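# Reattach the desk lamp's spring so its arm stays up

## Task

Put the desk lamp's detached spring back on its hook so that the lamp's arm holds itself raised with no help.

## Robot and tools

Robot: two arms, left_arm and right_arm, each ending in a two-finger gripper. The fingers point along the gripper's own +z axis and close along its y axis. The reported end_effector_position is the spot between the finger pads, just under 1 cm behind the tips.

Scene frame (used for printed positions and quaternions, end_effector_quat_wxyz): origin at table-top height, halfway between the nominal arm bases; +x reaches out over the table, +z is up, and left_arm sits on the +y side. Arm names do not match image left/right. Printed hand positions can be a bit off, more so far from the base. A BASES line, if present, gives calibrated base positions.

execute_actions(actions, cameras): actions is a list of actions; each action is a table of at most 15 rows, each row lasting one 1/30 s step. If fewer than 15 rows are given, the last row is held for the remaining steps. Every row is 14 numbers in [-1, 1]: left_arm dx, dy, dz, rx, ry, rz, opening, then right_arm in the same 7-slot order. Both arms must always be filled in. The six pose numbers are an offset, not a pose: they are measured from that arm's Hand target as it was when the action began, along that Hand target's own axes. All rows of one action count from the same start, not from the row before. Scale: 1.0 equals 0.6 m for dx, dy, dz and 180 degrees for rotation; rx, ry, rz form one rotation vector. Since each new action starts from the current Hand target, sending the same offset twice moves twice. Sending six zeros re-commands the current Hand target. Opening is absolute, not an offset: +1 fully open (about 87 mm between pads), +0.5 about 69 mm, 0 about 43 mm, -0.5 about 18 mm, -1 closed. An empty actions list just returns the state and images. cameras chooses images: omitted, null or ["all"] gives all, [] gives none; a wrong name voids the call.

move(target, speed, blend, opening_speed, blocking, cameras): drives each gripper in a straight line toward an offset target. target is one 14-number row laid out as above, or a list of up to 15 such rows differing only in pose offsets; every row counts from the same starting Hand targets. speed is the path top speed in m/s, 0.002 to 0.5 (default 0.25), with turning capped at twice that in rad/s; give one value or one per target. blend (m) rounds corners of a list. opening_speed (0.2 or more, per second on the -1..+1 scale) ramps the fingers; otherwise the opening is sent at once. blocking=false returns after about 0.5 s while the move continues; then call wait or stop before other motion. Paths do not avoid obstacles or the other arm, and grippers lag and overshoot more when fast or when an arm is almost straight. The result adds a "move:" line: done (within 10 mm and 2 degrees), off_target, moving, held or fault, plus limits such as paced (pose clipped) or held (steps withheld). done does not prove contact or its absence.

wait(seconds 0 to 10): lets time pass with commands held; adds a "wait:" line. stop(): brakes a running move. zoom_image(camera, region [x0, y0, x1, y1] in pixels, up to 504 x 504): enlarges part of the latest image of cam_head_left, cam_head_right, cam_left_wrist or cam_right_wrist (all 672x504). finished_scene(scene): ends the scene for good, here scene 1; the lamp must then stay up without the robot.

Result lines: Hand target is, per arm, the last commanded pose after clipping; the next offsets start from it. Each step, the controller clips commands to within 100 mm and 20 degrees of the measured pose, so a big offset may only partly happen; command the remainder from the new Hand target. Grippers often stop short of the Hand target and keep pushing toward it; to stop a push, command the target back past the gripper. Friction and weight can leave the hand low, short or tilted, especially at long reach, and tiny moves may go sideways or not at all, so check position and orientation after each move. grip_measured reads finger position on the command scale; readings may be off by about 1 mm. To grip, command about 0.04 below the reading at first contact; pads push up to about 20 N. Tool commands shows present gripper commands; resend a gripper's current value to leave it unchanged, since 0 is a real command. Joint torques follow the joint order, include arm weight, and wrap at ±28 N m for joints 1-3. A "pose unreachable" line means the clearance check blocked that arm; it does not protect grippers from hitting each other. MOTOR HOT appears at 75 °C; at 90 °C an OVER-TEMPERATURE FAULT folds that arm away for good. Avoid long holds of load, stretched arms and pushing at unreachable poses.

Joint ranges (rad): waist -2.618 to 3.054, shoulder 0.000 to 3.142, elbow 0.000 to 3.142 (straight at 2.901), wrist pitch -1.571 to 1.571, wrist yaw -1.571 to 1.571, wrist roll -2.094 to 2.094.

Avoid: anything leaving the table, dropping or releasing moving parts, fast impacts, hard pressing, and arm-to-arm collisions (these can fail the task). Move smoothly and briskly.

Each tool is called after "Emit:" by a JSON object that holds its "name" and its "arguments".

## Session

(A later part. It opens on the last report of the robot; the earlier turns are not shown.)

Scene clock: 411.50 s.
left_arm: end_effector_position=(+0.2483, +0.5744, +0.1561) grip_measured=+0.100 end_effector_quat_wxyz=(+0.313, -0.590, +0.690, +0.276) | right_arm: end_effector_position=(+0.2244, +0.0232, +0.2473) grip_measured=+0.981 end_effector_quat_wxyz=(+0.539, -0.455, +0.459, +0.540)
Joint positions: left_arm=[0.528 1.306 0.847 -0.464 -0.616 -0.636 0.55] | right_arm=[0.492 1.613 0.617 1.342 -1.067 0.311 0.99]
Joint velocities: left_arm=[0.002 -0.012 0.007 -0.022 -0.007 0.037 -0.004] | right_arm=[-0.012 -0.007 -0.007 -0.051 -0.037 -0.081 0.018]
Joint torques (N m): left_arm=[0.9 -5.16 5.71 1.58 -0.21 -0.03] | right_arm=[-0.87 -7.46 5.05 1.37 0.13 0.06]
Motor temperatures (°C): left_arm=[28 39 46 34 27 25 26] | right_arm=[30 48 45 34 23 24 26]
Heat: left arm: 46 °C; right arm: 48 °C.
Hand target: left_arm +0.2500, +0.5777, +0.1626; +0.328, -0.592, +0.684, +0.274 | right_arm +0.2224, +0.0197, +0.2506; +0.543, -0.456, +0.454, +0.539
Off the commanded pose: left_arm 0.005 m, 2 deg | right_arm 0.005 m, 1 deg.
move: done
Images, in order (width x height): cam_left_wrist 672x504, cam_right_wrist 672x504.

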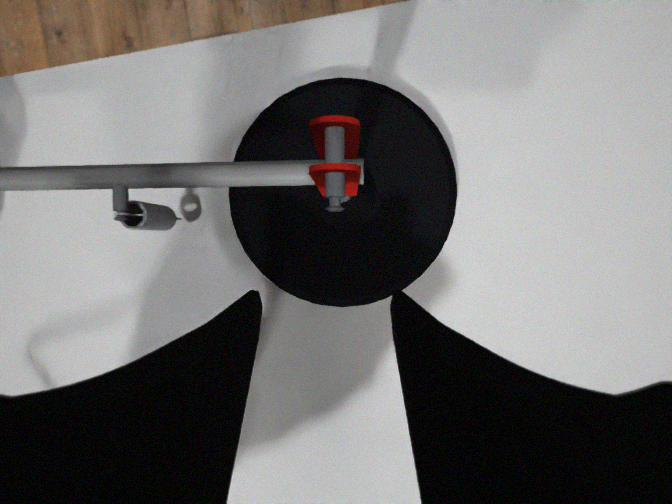

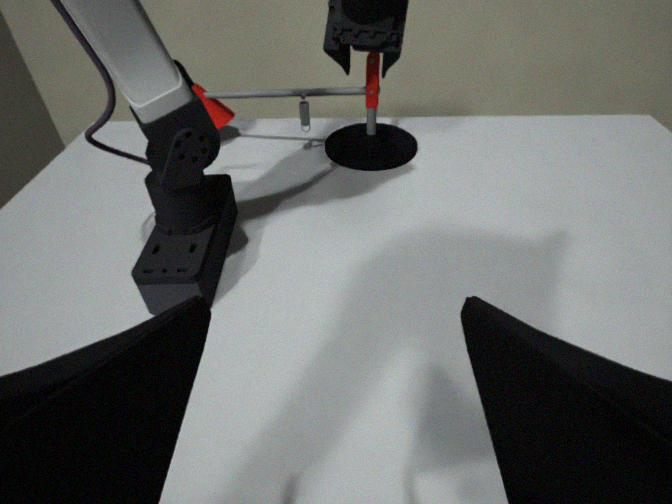

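Emit:
{"name": "move", "arguments": {"target": [-0.008, -0.005, 0.0833, 0, 0, 0, 0.1, 0, 0, 0, 0, 0, 0, 1], "speed": 0.1, "cameras": ["cam_left_wrist", "cam_right_wrist"]}}

Emit:
{"name": "zoom_image", "arguments": {"camera": "cam_right_wrist", "region": [270, 0, 450, 180]}}

Scene clock: 451.80 s.
left_arm: end_effector_position=(+0.2573, +0.6151, +0.1340) grip_measured=+0.100 end_effector_quat_wxyz=(+0.323, -0.591, +0.686, +0.275) | right_arm: end_effector_position=(+0.2244, +0.0232, +0.2473) grip_measured=+0.981 end_effector_quat_wxyz=(+0.539, -0.455, +0.459, +0.540)
Joint positions: left_arm=[0.638 1.436 0.836 -0.246 -0.544 -0.535 0.55] | right_arm=[0.492 1.613 0.617 1.342 -1.067 0.311 0.99]
Joint velocities: left_arm=[-0.007 -0.017 0.012 -0.022 0.051 -0.066 0.021] | right_arm=[-0.012 -0.012 0.012 -0.022 0.081 -0.081 -0.003]
Joint torques (N m): left_arm=[0.85 -4.19 5.79 1.7 -0.15 -0.04] | right_arm=[-0.87 -7.46 5.04 1.37 0.13 0.06]
Motor temperatures (°C): left_arm=[28 39 46 35 27 25 26] | right_arm=[30 46 43 34 23 24 25]
Heat: left arm: 46 °C; right arm: 46 °C.
Hand target: left_arm +0.2589, +0.6191, +0.1346; +0.329, -0.591, +0.684, +0.274 | right_arm +0.2224, +0.0197, +0.2506; +0.543, -0.456, +0.454, +0.539
Off the commanded pose: left_arm 0.004 m, 1 deg | right_arm 0.005 m, 1 deg.
move: done
Images, in order (width x height): cam_left_wrist 672x504, cam_right_wrist 672x504.

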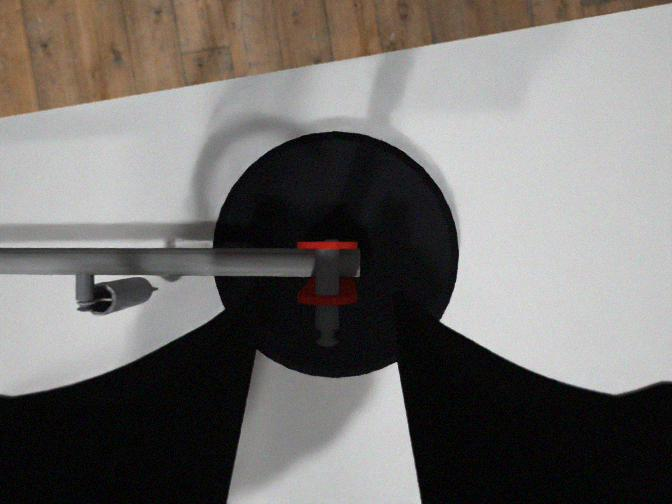

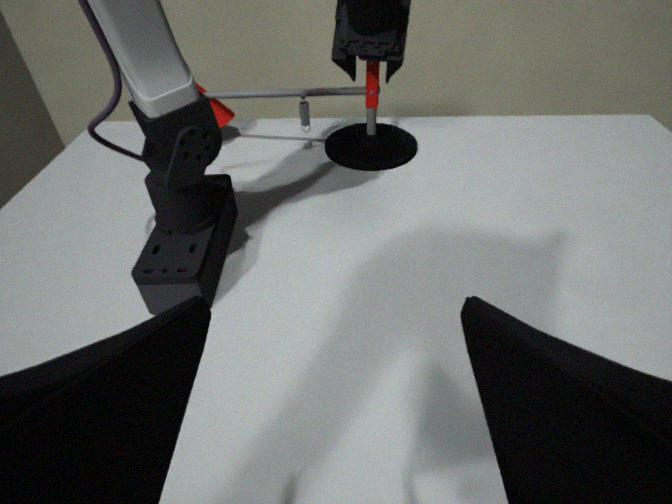

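Scaled by 2.800 from the camera's 672x504 image, which has a finer 960x720 frame.

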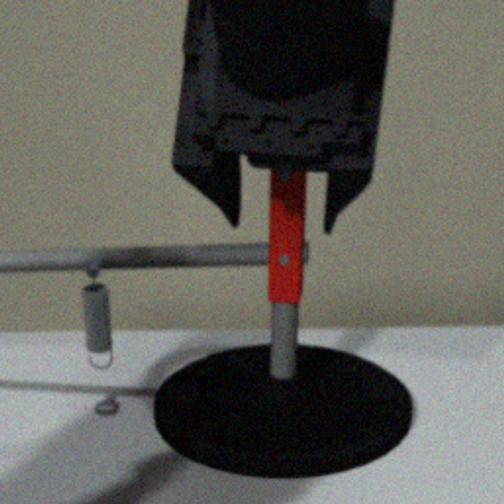

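Emit:
{"name": "move", "arguments": {"target": [-0.0107, 0.0, 0.0392, 0, 0, 0, 0.1, 0, 0, 0, 0, 0, 0, 1], "speed": 0.1, "cameras": ["cam_left_wrist", "cam_right_wrist"]}}

Emit:
{"name": "zoom_image", "arguments": {"camera": "cam_right_wrist", "region": [320, 10, 430, 120]}}

Emit:
{"name": "zoom_image", "arguments": {"camera": "cam_left_wrist", "region": [220, 180, 440, 400]}}

Scene clock: 469.57 s.
left_arm: end_effector_position=(+0.2564, +0.6331, +0.1184) grip_measured=+0.100 end_effector_quat_wxyz=(+0.317, -0.590, +0.689, +0.277) | right_arm: end_effector_position=(+0.2244, +0.0232, +0.2473) grip_measured=+0.981 end_effector_quat_wxyz=(+0.539, -0.455, +0.459, +0.540)
Joint positions: left_arm=[0.688 1.511 0.837 -0.162 -0.515 -0.488 0.55] | right_arm=[0.492 1.613 0.617 1.342 -1.067 0.311 0.99]
Joint velocities: left_arm=[-0.007 -0.012 0.027 0.022 0.007 -0.051 -0.016] | right_arm=[-0.007 0.002 -0.007 -0.037 -0.037 0.081 0.024]
Joint torques (N m): left_arm=[1.14 -4.38 7.41 1.66 -0.1 -0.06] | right_arm=[-0.87 -7.46 5.04 1.37 0.13 0.07]
Motor temperatures (°C): left_arm=[28 38 45 34 27 25 26] | right_arm=[30 45 43 34 23 24 25]
Heat: left arm: 45 °C; right arm: 45 °C.
Hand target: left_arm +0.2621, +0.6413, +0.1245; +0.329, -0.591, +0.684, +0.274 | right_arm +0.2224, +0.0197, +0.2506; +0.543, -0.456, +0.454, +0.539
Off the commanded pose: left_arm 0.012 m, 2 deg | right_arm 0.005 m, 1 deg.
move: off_target (left_arm)
Images, in order (width x height): cam_left_wrist 672x504, cam_right_wrist 672x504.

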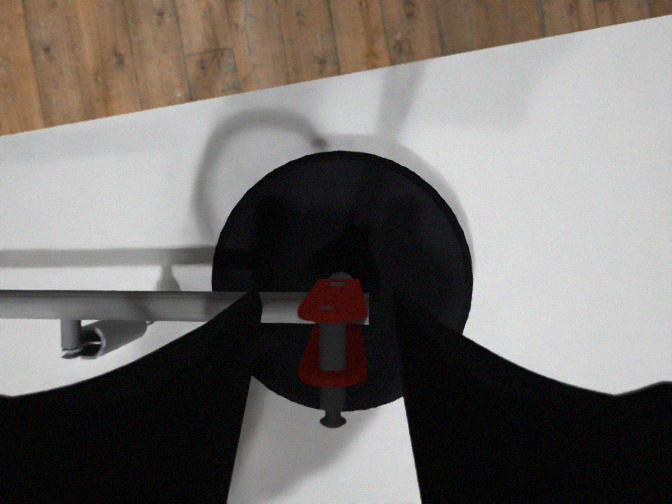

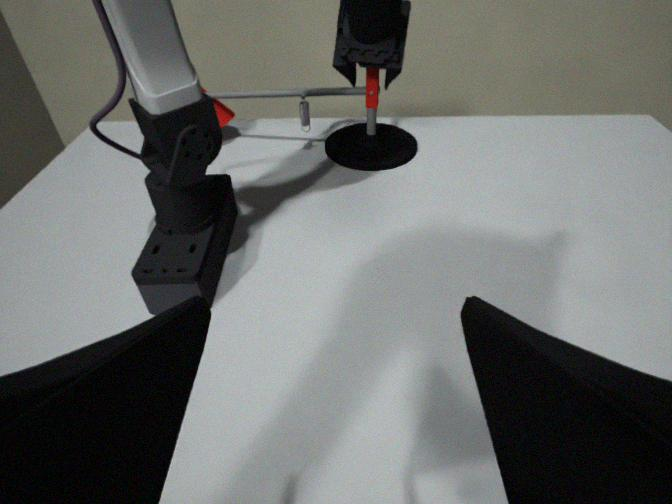

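Scaled by 4.582 from the camera's 672x504 image, which has a finer 960x720 frame.

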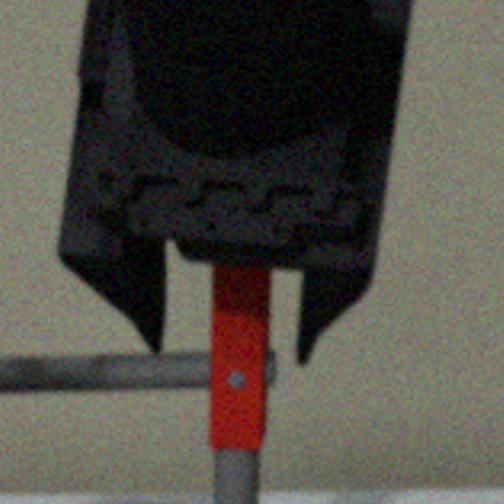

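Scaled by 2.291 from the camera's 672x504 image, which has a finer 960x720 frame.

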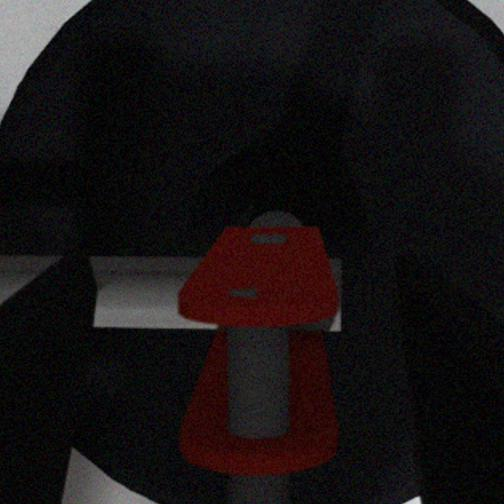

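Emit:
{"name": "move", "arguments": {"target": [-0.0145, 0.0, -0.009, 0, 0, 0, 0.1, 0, 0, 0, 0, 0, 0, 1], "speed": 0.1, "cameras": ["cam_left_wrist", "cam_right_wrist"]}}

Emit:
{"name": "zoom_image", "arguments": {"camera": "cam_right_wrist", "region": [320, 10, 430, 120]}}

Scene clock: 494.47 s.
left_arm: end_effector_position=(+0.2594, +0.6368, +0.1255) grip_measured=+0.100 end_effector_quat_wxyz=(+0.321, -0.591, +0.688, +0.274) | right_arm: end_effector_position=(+0.2244, +0.0232, +0.2473) grip_measured=+0.981 end_effector_quat_wxyz=(+0.539, -0.455, +0.459, +0.540)
Joint positions: left_arm=[0.693 1.511 0.865 -0.181 -0.506 -0.487 0.55] | right_arm=[0.492 1.613 0.617 1.342 -1.067 0.311 0.99]
Joint velocities: left_arm=[-0.027 -0.007 -0.012 -0.095 -0.037 0.022 -0.004] | right_arm=[-0.002 -0.012 -0.002 -0.022 0.051 0.022 0.008]
Joint torques (N m): left_arm=[0.9 -5.31 7.76 1.46 -0.14 -0.04] | right_arm=[-0.85 -7.45 5.07 1.37 0.12 0.06]
Motor temperatures (°C): left_arm=[28 38 46 34 27 25 26] | right_arm=[29 45 43 34 23 24 25]
Heat: left arm: 46 °C; right arm: 45 °C.
Hand target: left_arm +0.2624, +0.6427, +0.1347; +0.329, -0.591, +0.684, +0.274 | right_arm +0.2224, +0.0197, +0.2506; +0.543, -0.456, +0.454, +0.539
Off the commanded pose: left_arm 0.011 m, 1 deg | right_arm 0.005 m, 1 deg.
move: off_target (left_arm)
Images, in order (width x height): cam_left_wrist 672x504, cam_right_wrist 672x504.

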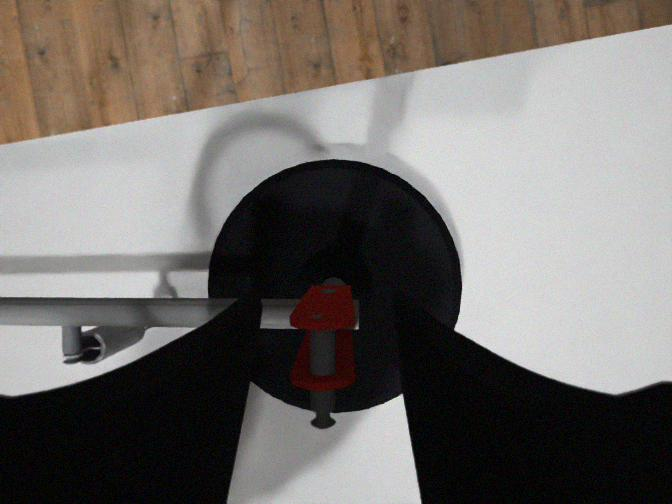

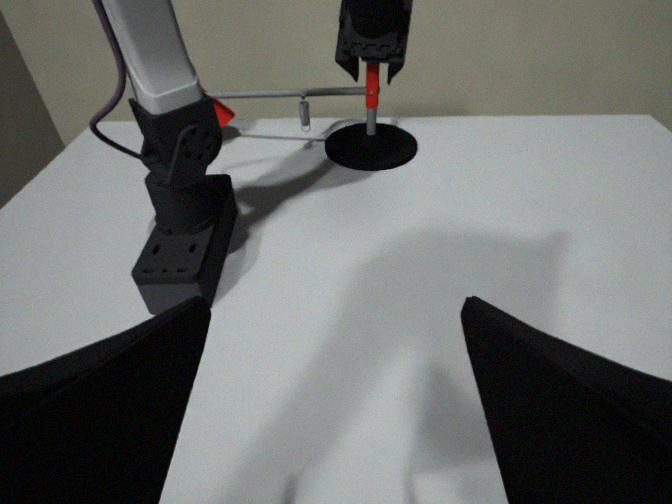

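Scaled by 4.582 from the camera's 672x504 image, which has a finer 960x720 frame.

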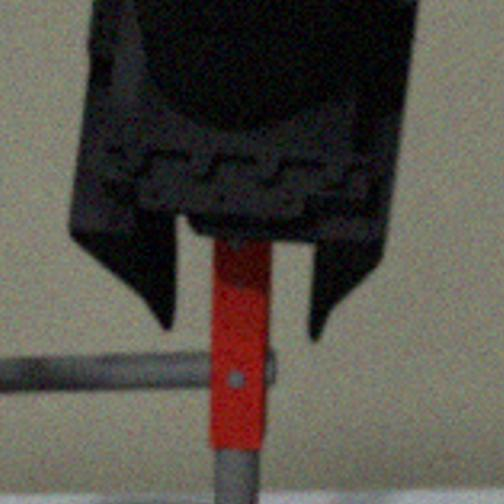

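Emit:
{"name": "move", "arguments": {"target": [0, 0, 0, 0, 0, 0, -0.4, 0, 0, 0, 0, 0, 0, 1], "speed": 0.1, "opening_speed": 0.6, "cameras": ["cam_left_wrist", "cam_right_wrist"]}}

Emit:
{"name": "move", "arguments": {"target": [0, 0, 0, 0, 0, 0, -0.65, 0, 0, 0, 0, 0, 0, 1], "speed": 0.1, "opening_speed": 0.3, "cameras": ["cam_left_wrist", "cam_right_wrist"]}}

Emit:
{"name": "zoom_image", "arguments": {"camera": "cam_right_wrist", "region": [320, 10, 430, 120]}}

Scene clock: 506.07 s.
left_arm: end_effector_position=(+0.2594, +0.6366, +0.1253) grip_measured=-0.400 end_effector_quat_wxyz=(+0.320, -0.591, +0.688, +0.274) | right_arm: end_effector_position=(+0.2244, +0.0232, +0.2473) grip_measured=+0.981 end_effector_quat_wxyz=(+0.539, -0.455, +0.459, +0.540)
Joint positions: left_arm=[0.693 1.511 0.865 -0.182 -0.505 -0.487 0.3] | right_arm=[0.492 1.613 0.617 1.342 -1.067 0.311 0.99]
Joint velocities: left_arm=[0.002 0.012 -0.002 -0.007 0.007 -0.022 -0.004] | right_arm=[-0.002 -0.017 -0.002 -0.007 0.037 0.022 -0.003]
Joint torques (N m): left_arm=[0.88 -5.33 7.76 1.45 -0.15 -0.05] | right_arm=[-0.87 -7.46 5.04 1.38 0.13 0.06]
Motor temperatures (°C): left_arm=[28 39 46 34 27 25 26] | right_arm=[29 44 42 34 23 24 25]
Heat: left arm: 46 °C; right arm: 44 °C.
Hand target: left_arm +0.2624, +0.6427, +0.1347; +0.329, -0.591, +0.684, +0.274 | right_arm +0.2224, +0.0197, +0.2506; +0.543, -0.456, +0.454, +0.539
Off the commanded pose: left_arm 0.012 m, 1 deg | right_arm 0.005 m, 1 deg.
move: off_target (left_arm)
Images, in order (width x height): cam_left_wrist 672x504, cam_right_wrist 672x504.

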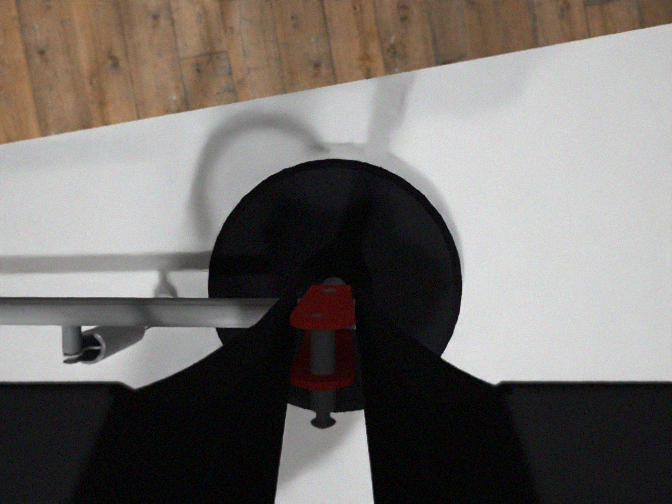

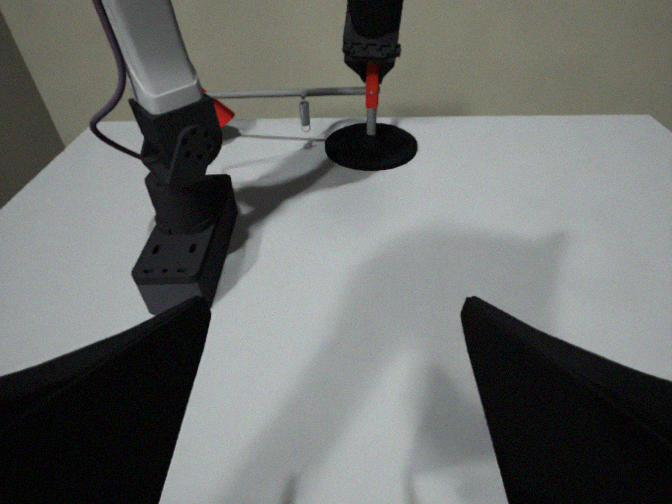

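Scene clock: 507.10 s.
left_arm: end_effector_position=(+0.2598, +0.6363, +0.1252) grip_measured=-0.488 end_effector_quat_wxyz=(+0.321, -0.592, +0.687, +0.272) | right_arm: end_effector_position=(+0.2244, +0.0232, +0.2473) grip_measured=+0.981 end_effector_quat_wxyz=(+0.539, -0.455, +0.459, +0.540)
Joint positions: left_arm=[0.693 1.511 0.865 -0.182 -0.504 -0.492 0.256] | right_arm=[0.492 1.613 0.617 1.342 -1.067 0.311 0.99]
Joint velocities: left_arm=[0.007 0.007 -0.002 0.022 0.037 0.051 0.004] | right_arm=[-0.027 0.017 -0.002 -0.007 -0.007 0.007 0.018]
Joint torques (N m): left_arm=[0.88 -5.31 7.76 1.46 -0.17 0.01] | right_arm=[-0.85 -7.46 5.04 1.38 0.13 0.06]
Motor temperatures (°C): left_arm=[28 39 46 34 27 25 26] | right_arm=[29 44 42 34 23 24 25]
Heat: left arm: 46 °C; right arm: 44 °C.
Hand target: left_arm +0.2624, +0.6428, +0.1347; +0.329, -0.591, +0.684, +0.274 | right_arm +0.2224, +0.0197, +0.2506; +0.543, -0.456, +0.454, +0.539
Off the commanded pose: left_arm 0.012 m, 1 deg | right_arm 0.005 m, 1 deg.
move: off_target (left_arm)
Images, in order (width x height): cam_left_wrist 672x504, cam_right_wrist 672x504.

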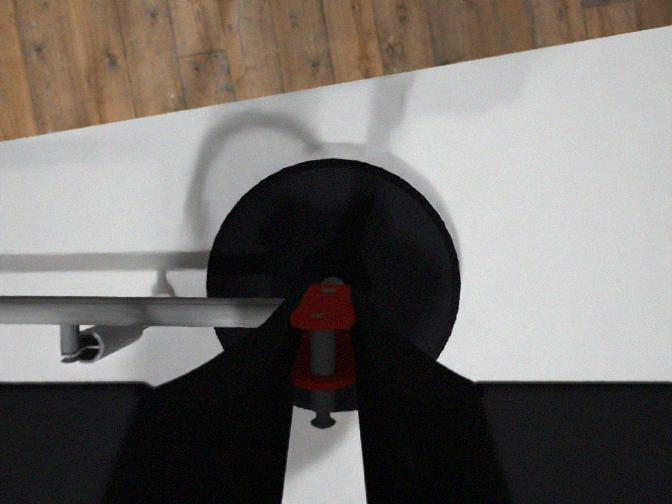

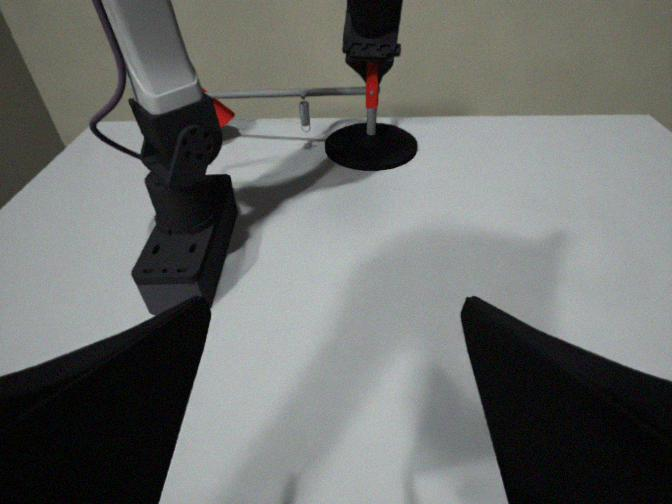

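Scaled by 4.582 from the camera's 672x504 image, which has a finer 960x720 frame.

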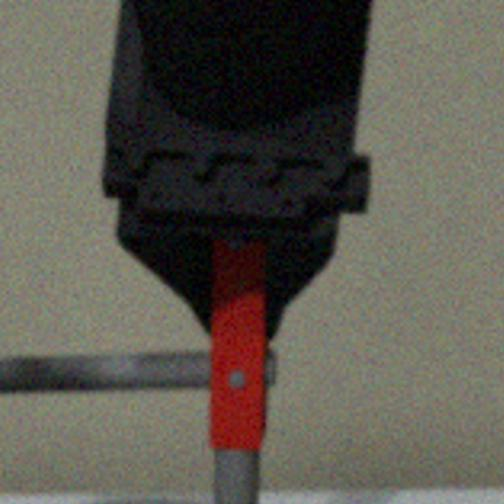

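Emit:
{"name": "move", "arguments": {"target": [0, 0, 0, 0, 0, 0, -0.6, -0.0343, -0.3808, -0.7027, 0.4977, 0.0449, -0.0415, 1], "cameras": ["cam_head_left", "cam_head_right", "cam_left_wrist"]}}

Scene clock: 541.87 s.
left_arm: end_effector_position=(+0.2598, +0.6363, +0.1252) grip_measured=-0.488 end_effector_quat_wxyz=(+0.321, -0.592, +0.687, +0.272) | right_arm: end_effector_position=(+0.4464, -0.3921, +0.1919) grip_measured=+0.981 end_effector_quat_wxyz=(+0.702, +0.001, +0.712, +0.010)
Joint positions: left_arm=[0.693 1.511 0.865 -0.182 -0.504 -0.492 0.256] | right_arm=[-0.329 1.71 0.742 0.951 -0.357 0.009 0.99]
Joint velocities: left_arm=[-0.002 0.002 0.002 -0.037 0.051 -0.095 -0.004] | right_arm=[0.002 -0.002 -0.007 -0.037 0.007 -0.022 -0.003]
Joint torques (N m): left_arm=[0.88 -5.34 7.76 1.46 -0.17 0.01] | right_arm=[-0.7 -6.94 9.74 1.55 0.09 -0.16]
Motor temperatures (°C): left_arm=[28 39 47 33 27 25 27] | right_arm=[29 44 42 34 23 24 25]
Heat: left arm: 47 °C; right arm: 44 °C.
Hand target: left_arm +0.2624, +0.6428, +0.1347; +0.329, -0.591, +0.684, +0.275 | right_arm +0.4519, -0.3982, +0.1985; +0.705, +0.000, +0.709, +0.001
Off the commanded pose: left_arm 0.012 m, 1 deg | right_arm 0.011 m, 1 deg.
move: off_target (left_arm, right_arm)
Images, in order (width x height): cam_head_left 672x504, cam_head_right 672x504, cam_left_wrist 672x504.

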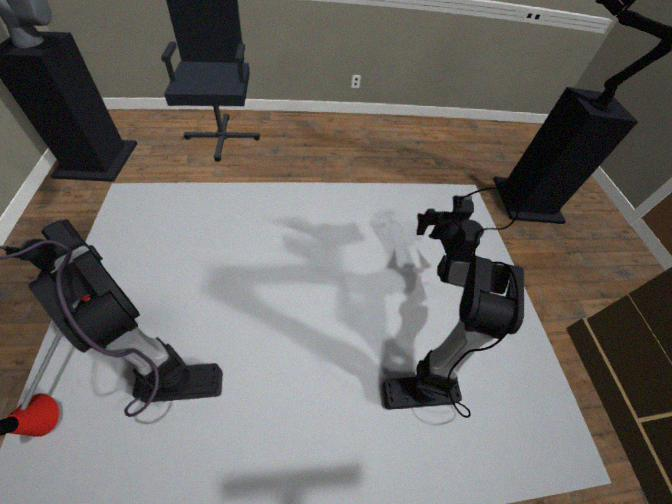

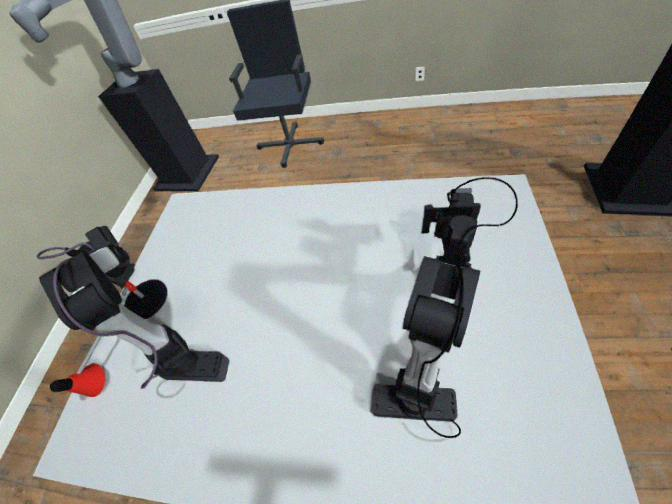

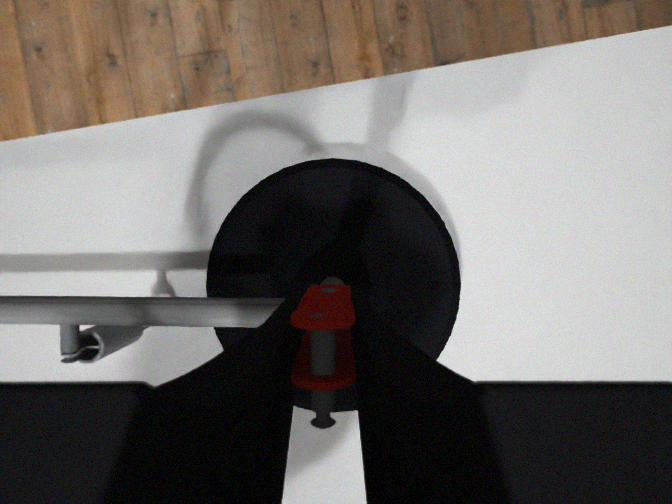

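Emit:
{"name": "move", "arguments": {"target": [0.0763, -0.0524, -0.0932, 0.0382, 0.0007, 0.0313, -0.65, 0, 0, 0, 0, 0, 0, 1], "speed": 0.08, "cameras": ["cam_head_left", "cam_head_right", "cam_left_wrist"]}}

Scene clock: 546.73 s.
left_arm: end_effector_position=(+0.2780, +0.5728, +0.1253) grip_measured=-0.488 end_effector_quat_wxyz=(+0.337, -0.549, +0.722, +0.253) | right_arm: end_effector_position=(+0.4464, -0.3923, +0.1917) grip_measured=+0.981 end_effector_quat_wxyz=(+0.701, +0.001, +0.713, +0.009)
Joint positions: left_arm=[0.5 1.388 0.765 -0.237 -0.551 -0.553 0.256] | right_arm=[-0.329 1.71 0.742 0.951 -0.356 0.009 0.99]
Joint velocities: left_arm=[-0.002 0.022 -0.007 -0.037 -0.066 0.051 0.001] | right_arm=[-0.007 -0.007 -0.022 0.022 -0.007 -0.007 -0.003]
Joint torques (N m): left_arm=[-2.14 -6.69 6.06 1.29 -0.18 0] | right_arm=[-0.69 -6.94 9.74 1.55 0.07 -0.16]
Motor temperatures (°C): left_arm=[28 39 47 33 27 25 27] | right_arm=[29 44 43 34 23 24 25]
Heat: left arm: 47 °C; right arm: 44 °C.
Hand target: left_arm +0.2829, +0.5652, +0.1347; +0.348, -0.537, +0.728, +0.247 | right_arm +0.4519, -0.3983, +0.1984; +0.705, +0.000, +0.709, +0.000
Off the commanded pose: left_arm 0.012 m, 2 deg | right_arm 0.011 m, 1 deg.
move: off_target (left_arm, right_arm)
Images, in order (width x height): cam_head_left 672x504, cam_head_right 672x504, cam_left_wrist 672x504.

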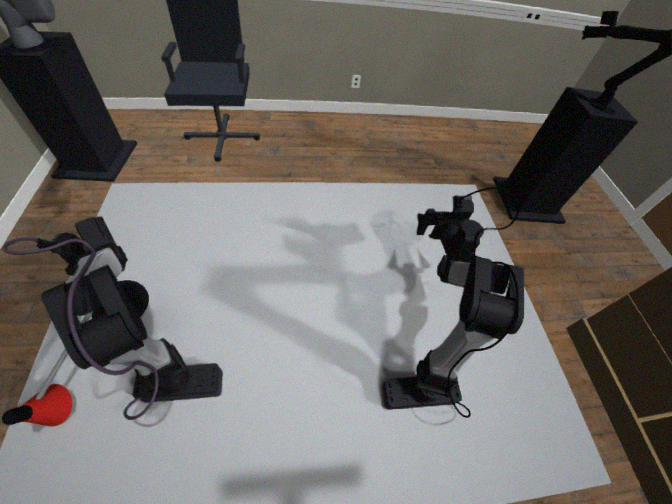

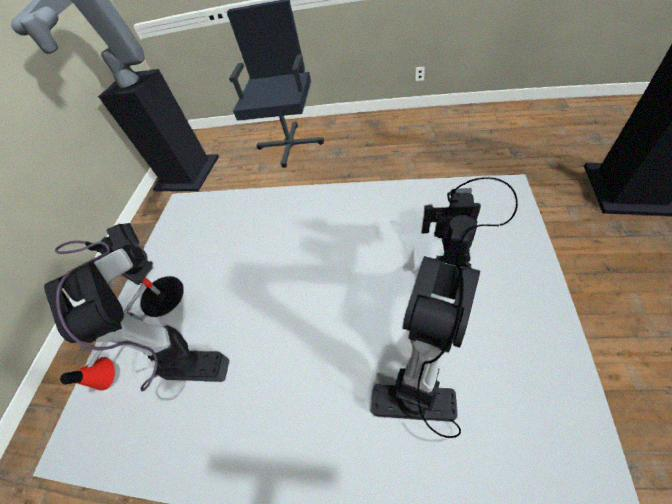

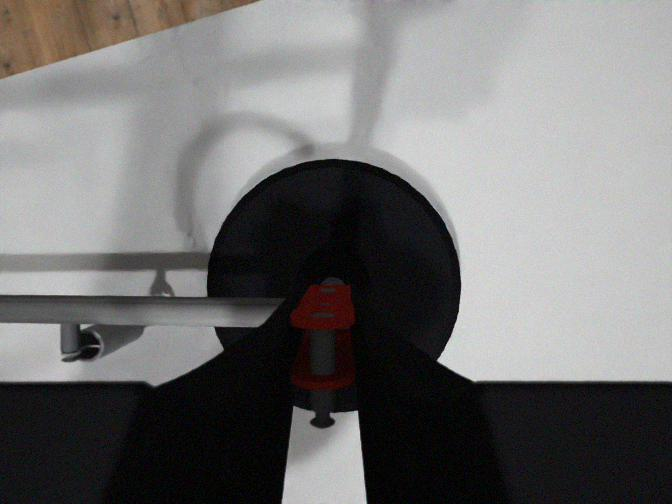

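Emit:
{"name": "move", "arguments": {"target": [0.5015, -0.494, -0.6012, 0.2616, 0.0048, 0.2158, -0.65, 0, 0, 0, 0, 0, 0, 1], "speed": 0.12, "cameras": ["cam_head_left", "cam_head_right", "cam_left_wrist"]}}

Scene clock: 563.07 s.
left_arm: end_effector_position=(+0.4216, +0.0500, +0.1244) grip_measured=-0.481 end_effector_quat_wxyz=(+0.415, -0.125, +0.899, +0.060) | right_arm: end_effector_position=(+0.4464, -0.3923, +0.1917) grip_measured=+0.981 end_effector_quat_wxyz=(+0.701, +0.001, +0.713, +0.009)
Joint positions: left_arm=[-0.873 2.09 1.632 -0.639 -0.753 -0.92 0.26] | right_arm=[-0.329 1.71 0.742 0.951 -0.356 0.009 0.99]
Joint velocities: left_arm=[-0.002 -0.017 0.002 0.037 -0.037 -0.007 -0.001] | right_arm=[-0.022 -0.017 0.002 -0.051 -0.037 -0.037 -0.013]
Joint torques (N m): left_arm=[-2.54 -7.84 8.24 1.44 0.05 0.31] | right_arm=[-0.72 -6.94 9.76 1.55 0.07 -0.15]
Motor temperatures (°C): left_arm=[28 40 47 33 27 25 27] | right_arm=[29 45 45 35 23 24 25]
Heat: left arm: 47 °C; right arm: 45 °C.
Hand target: left_arm +0.4201, +0.0226, +0.1264; +0.413, -0.097, +0.905, +0.031 | right_arm +0.4519, -0.3983, +0.1984; +0.705, +0.000, +0.709, +0.001
Off the commanded pose: left_arm 0.025 m, 5 deg | right_arm 0.011 m, 1 deg.
move: off_target (left_arm, right_arm)
Images, in order (width x height): cam_head_left 672x504, cam_head_right 672x504, cam_left_wrist 672x504.

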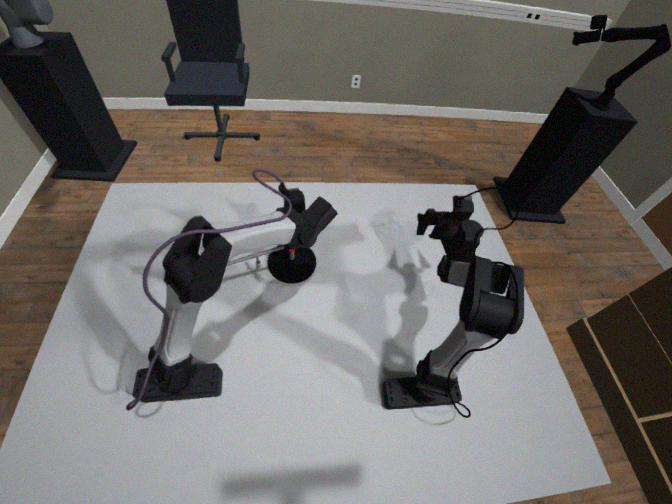

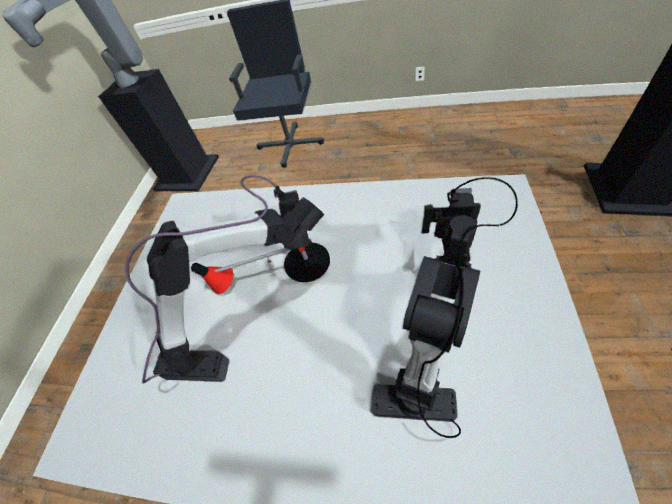

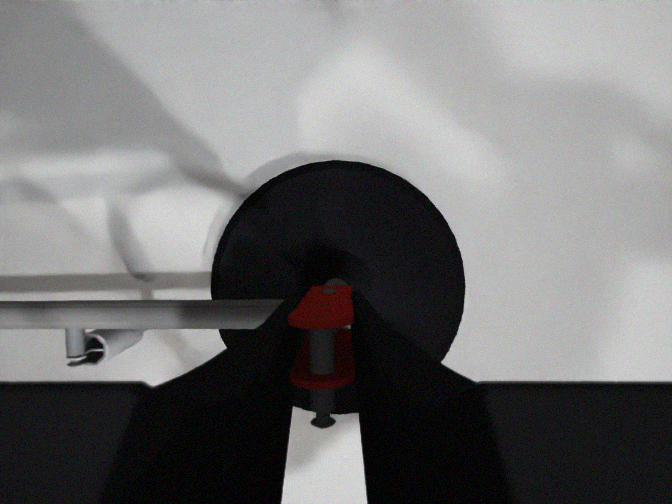

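Emit:
{"name": "move", "arguments": {"target": [-0.0085, 0.0442, 0.008, -0.0167, -0.0005, -0.0146, -0.6, 0, 0, 0, 0, 0, 0, 1], "speed": 0.1, "cameras": ["cam_left_wrist"]}}

Emit:
{"name": "move", "arguments": {"target": [0, 0, 0, 0, 0, 0, 0.1, 0, 0, 0, 0, 0, 0, 1], "speed": 0.1, "opening_speed": 0.8, "cameras": ["cam_left_wrist"]}}

Scene clock: 571.97 s.
left_arm: end_effector_position=(+0.4218, +0.0512, +0.1238) grip_measured=-0.486 end_effector_quat_wxyz=(+0.416, -0.132, +0.898, +0.057) | right_arm: end_effector_position=(+0.4464, -0.3923, +0.1917) grip_measured=+0.981 end_effector_quat_wxyz=(+0.701, +0.001, +0.713, +0.009)
Joint positions: left_arm=[-0.87 2.084 1.62 -0.629 -0.754 -0.932 0.257] | right_arm=[-0.329 1.71 0.742 0.951 -0.356 0.009 0.99]
Joint velocities: left_arm=[0.002 -0.002 0.022 0.007 0.007 -0.007 0.004] | right_arm=[-0.012 -0.017 0.012 0.007 0.037 0.022 -0.008]
Joint torques (N m): left_arm=[0.68 -10.45 4.75 1.26 -0.09 0.06] | right_arm=[-0.72 -6.91 9.76 1.55 0.07 -0.15]
Motor temperatures (°C): left_arm=[28 40 48 33 27 25 27] | right_arm=[29 45 46 35 23 24 25]
Heat: left arm: 48 °C; right arm: 46 °C.
Hand target: left_arm +0.4219, +0.0500, +0.1270; +0.412, -0.128, +0.901, +0.045 | right_arm +0.4519, -0.3983, +0.1984; +0.705, +0.000, +0.709, +0.001
Off the commanded pose: left_arm 0.003 m, 2 deg | right_arm 0.011 m, 1 deg.
move: off_target (right_arm)
Images, in order (width x height): cam_left_wrist 672x504.

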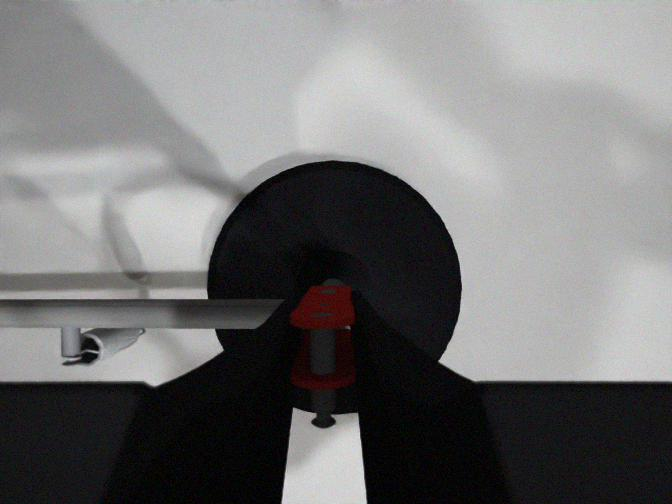

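Scene clock: 573.07 s.
left_arm: end_effector_position=(+0.4186, +0.0502, +0.1189) grip_measured=+0.100 end_effector_quat_wxyz=(+0.407, -0.124, +0.903, +0.055) | right_arm: end_effector_position=(+0.4464, -0.3923, +0.1917) grip_measured=+0.981 end_effector_quat_wxyz=(+0.701, +0.001, +0.713, +0.009)
Joint positions: left_arm=[-0.87 2.084 1.61 -0.626 -0.732 -0.922 0.55] | right_arm=[-0.329 1.71 0.742 0.951 -0.356 0.009 0.99]
Joint velocities: left_arm=[0.002 0.012 -0.012 0.037 -0.051 0.037 -0.006] | right_arm=[0.002 0.007 0.002 0.081 -0.007 0.051 -0.008]
Joint torques (N m): left_arm=[0.68 -10.52 5.44 1.23 -0.28 -0.04] | right_arm=[-0.68 -6.94 9.74 1.55 0.08 -0.15]
Motor temperatures (°C): left_arm=[28 40 48 33 27 25 27] | right_arm=[29 45 46 35 23 24 25]
Heat: left arm: 48 °C; right arm: 46 °C.
Hand target: left_arm +0.4218, +0.0500, +0.1270; +0.413, -0.128, +0.901, +0.045 | right_arm +0.4519, -0.3983, +0.1984; +0.705, +0.000, +0.709, +0.001
Off the commanded pose: left_arm 0.009 m, 1 deg | right_arm 0.011 m, 1 deg.
move: off_target (right_arm)
Images, in order (width x height): cam_left_wrist 672x504.

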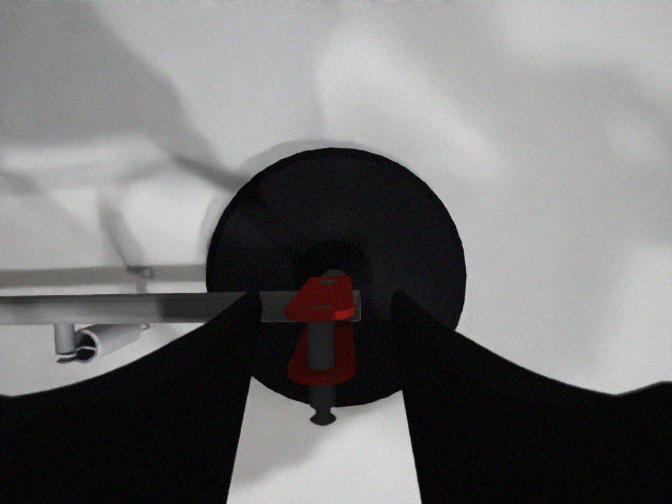

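Emit:
{"name": "move", "arguments": {"target": [[-0.0255, -0.001, -0.1887, 0, 0, 0, 0.1, 0, 0, 0, 0, 0, 0, 1], [0.0988, 0.3262, -0.108, -0.0065, -0.0888, 0.0052, 0.1, 0, 0, 0, 0, 0, 0, 1]], "speed": 0.15, "blend": [0.03, 0]}}

Scene clock: 618.60 s.
left_arm: end_effector_position=(+0.2813, +0.2143, +0.1200) grip_measured=+0.100 end_effector_quat_wxyz=(+0.524, -0.106, +0.841, +0.080) | right_arm: end_effector_position=(+0.4464, -0.3923, +0.1917) grip_measured=+0.981 end_effector_quat_wxyz=(+0.701, +0.001, +0.713, +0.009)
Joint positions: left_arm=[-0.988 1.245 0.528 -0.247 -1.009 -0.859 0.55] | right_arm=[-0.329 1.71 0.742 0.951 -0.356 0.009 0.99]
Joint velocities: left_arm=[-0.012 -0.017 -0.002 -0.022 -0.051 0.066 -0.013] | right_arm=[-0.017 -0.007 -0.022 0.037 -0.022 0.037 -0.013]
Joint torques (N m): left_arm=[1.05 -4.01 5.19 1.4 -0.44 -0.03] | right_arm=[-0.69 -6.95 9.73 1.55 0.07 -0.15]
Motor temperatures (°C): left_arm=[28 49 46 31 27 25 27] | right_arm=[29 44 49 35 23 24 25]
Heat: left arm: 49 °C; right arm: 49 °C.
Hand target: left_arm +0.2850, +0.2151, +0.1253; +0.532, -0.116, +0.836, +0.073 | right_arm +0.4519, -0.3983, +0.1984; +0.705, +0.000, +0.709, +0.000
Off the commanded pose: left_arm 0.004 m, 2 deg | right_arm 0.011 m, 1 deg.
move: off_target (right_arm)

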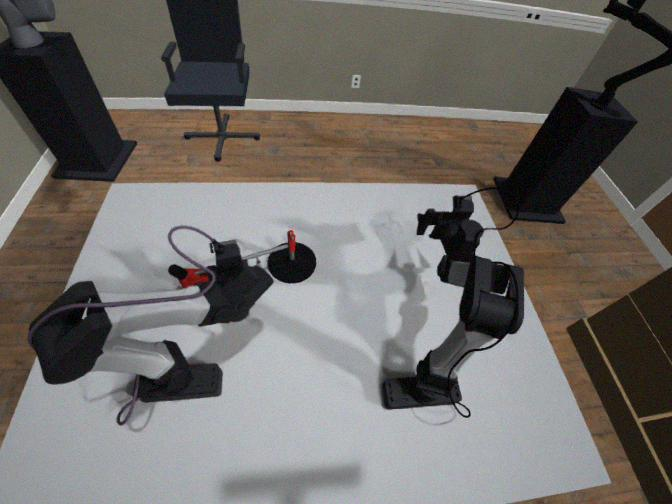

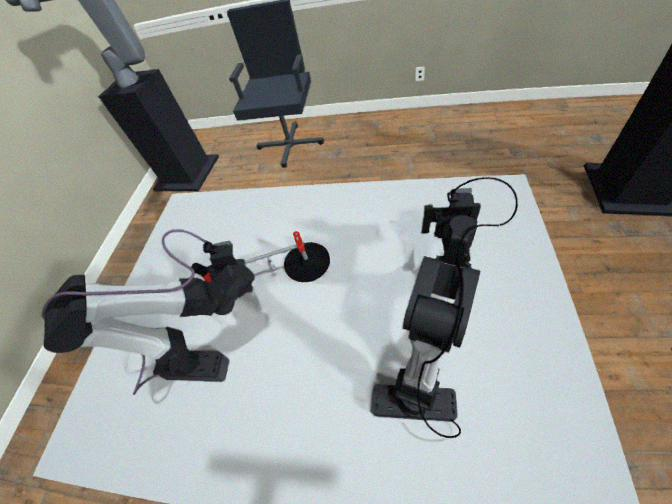

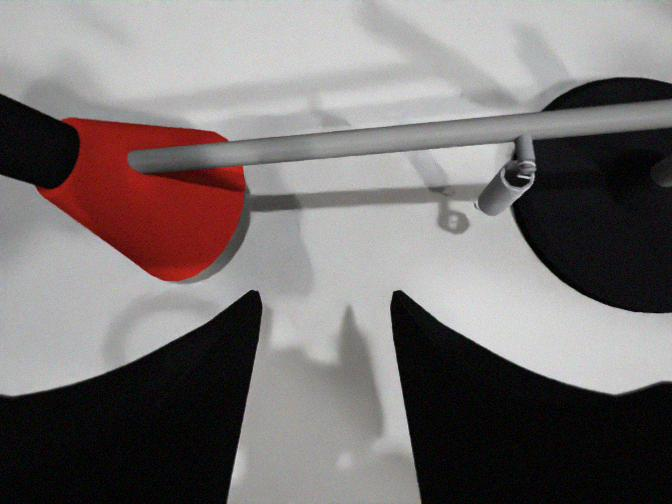

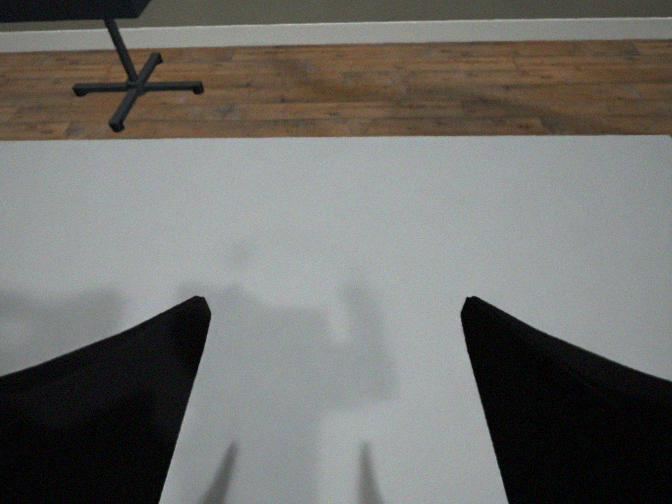

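Emit:
{"name": "execute_actions", "arguments": {"actions": []}}

Scene clock: 637.77 s.
left_arm: end_effector_position=(+0.2813, +0.2143, +0.1200) grip_measured=+0.100 end_effector_quat_wxyz=(+0.524, -0.106, +0.841, +0.080) | right_arm: end_effector_position=(+0.4464, -0.3923, +0.1917) grip_measured=+0.981 end_effector_quat_wxyz=(+0.701, +0.001, +0.713, +0.009)
Joint positions: left_arm=[-0.988 1.245 0.527 -0.246 -1.009 -0.858 0.55] | right_arm=[-0.329 1.71 0.742 0.951 -0.356 0.009 0.99]
Joint velocities: left_arm=[-0.007 -0.007 0.017 -0.007 0.081 -0.081 -0.004] | right_arm=[-0.007 0.002 -0.012 0.007 -0.022 -0.051 0.008]
Joint torques (N m): left_arm=[1.06 -4.03 5.23 1.39 -0.43 -0.04] | right_arm=[-0.72 -6.95 9.76 1.55 0.08 -0.15]
Motor temperatures (°C): left_arm=[28 45 45 31 27 25 27] | right_arm=[29 44 50 35 23 24 25]
Heat: left arm: 45 °C; right arm: 50 °C.
Hand target: left_arm +0.2850, +0.2151, +0.1253; +0.532, -0.116, +0.836, +0.073 | right_arm +0.4519, -0.3983, +0.1984; +0.705, +0.000, +0.709, +0.000
Tool commands: left_gripper/opening=+0.1 right_gripper/opening=+1.0
Off the commanded pose: left_arm 0.004 m, 2 deg | right_arm 0.011 m, 1 deg.

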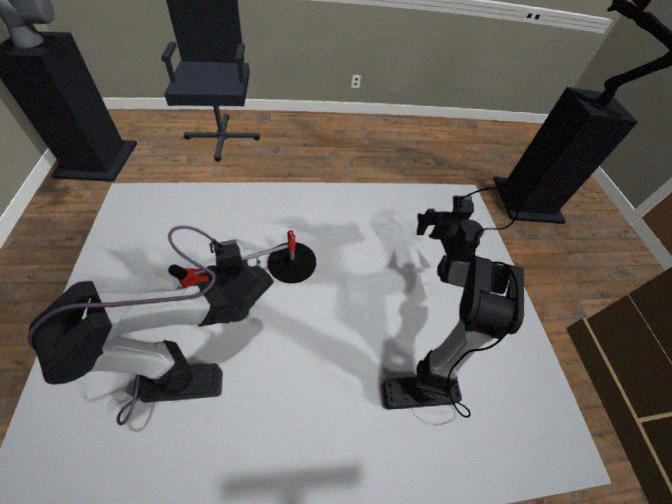

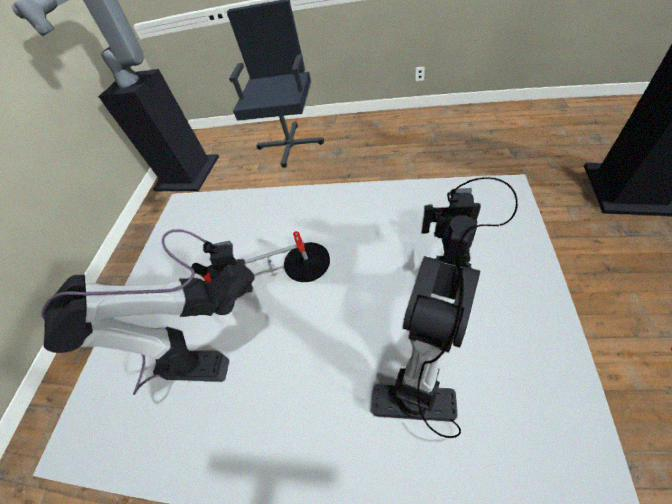

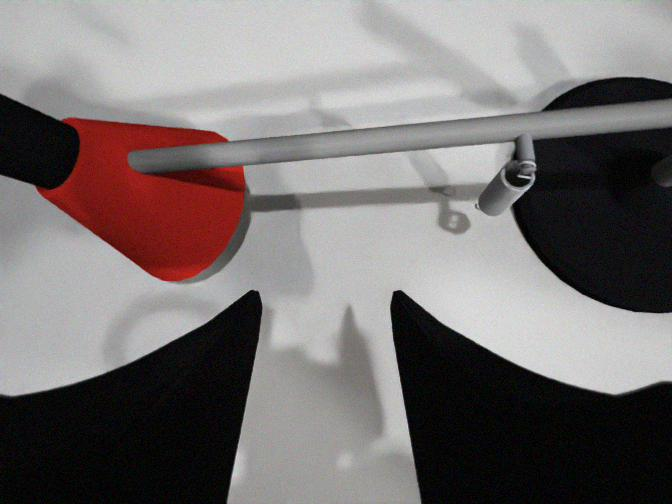

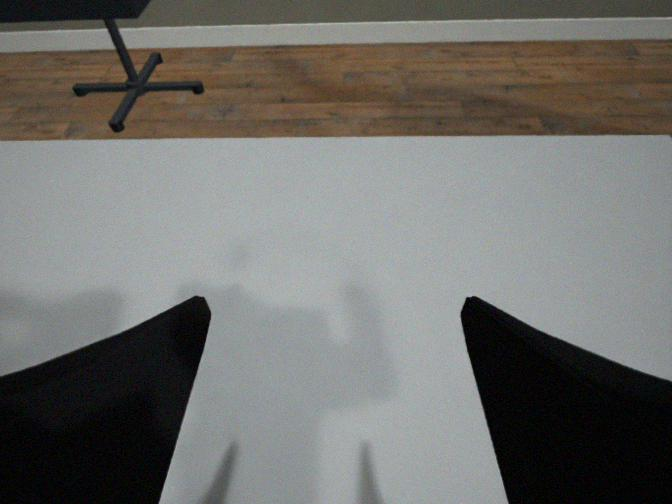

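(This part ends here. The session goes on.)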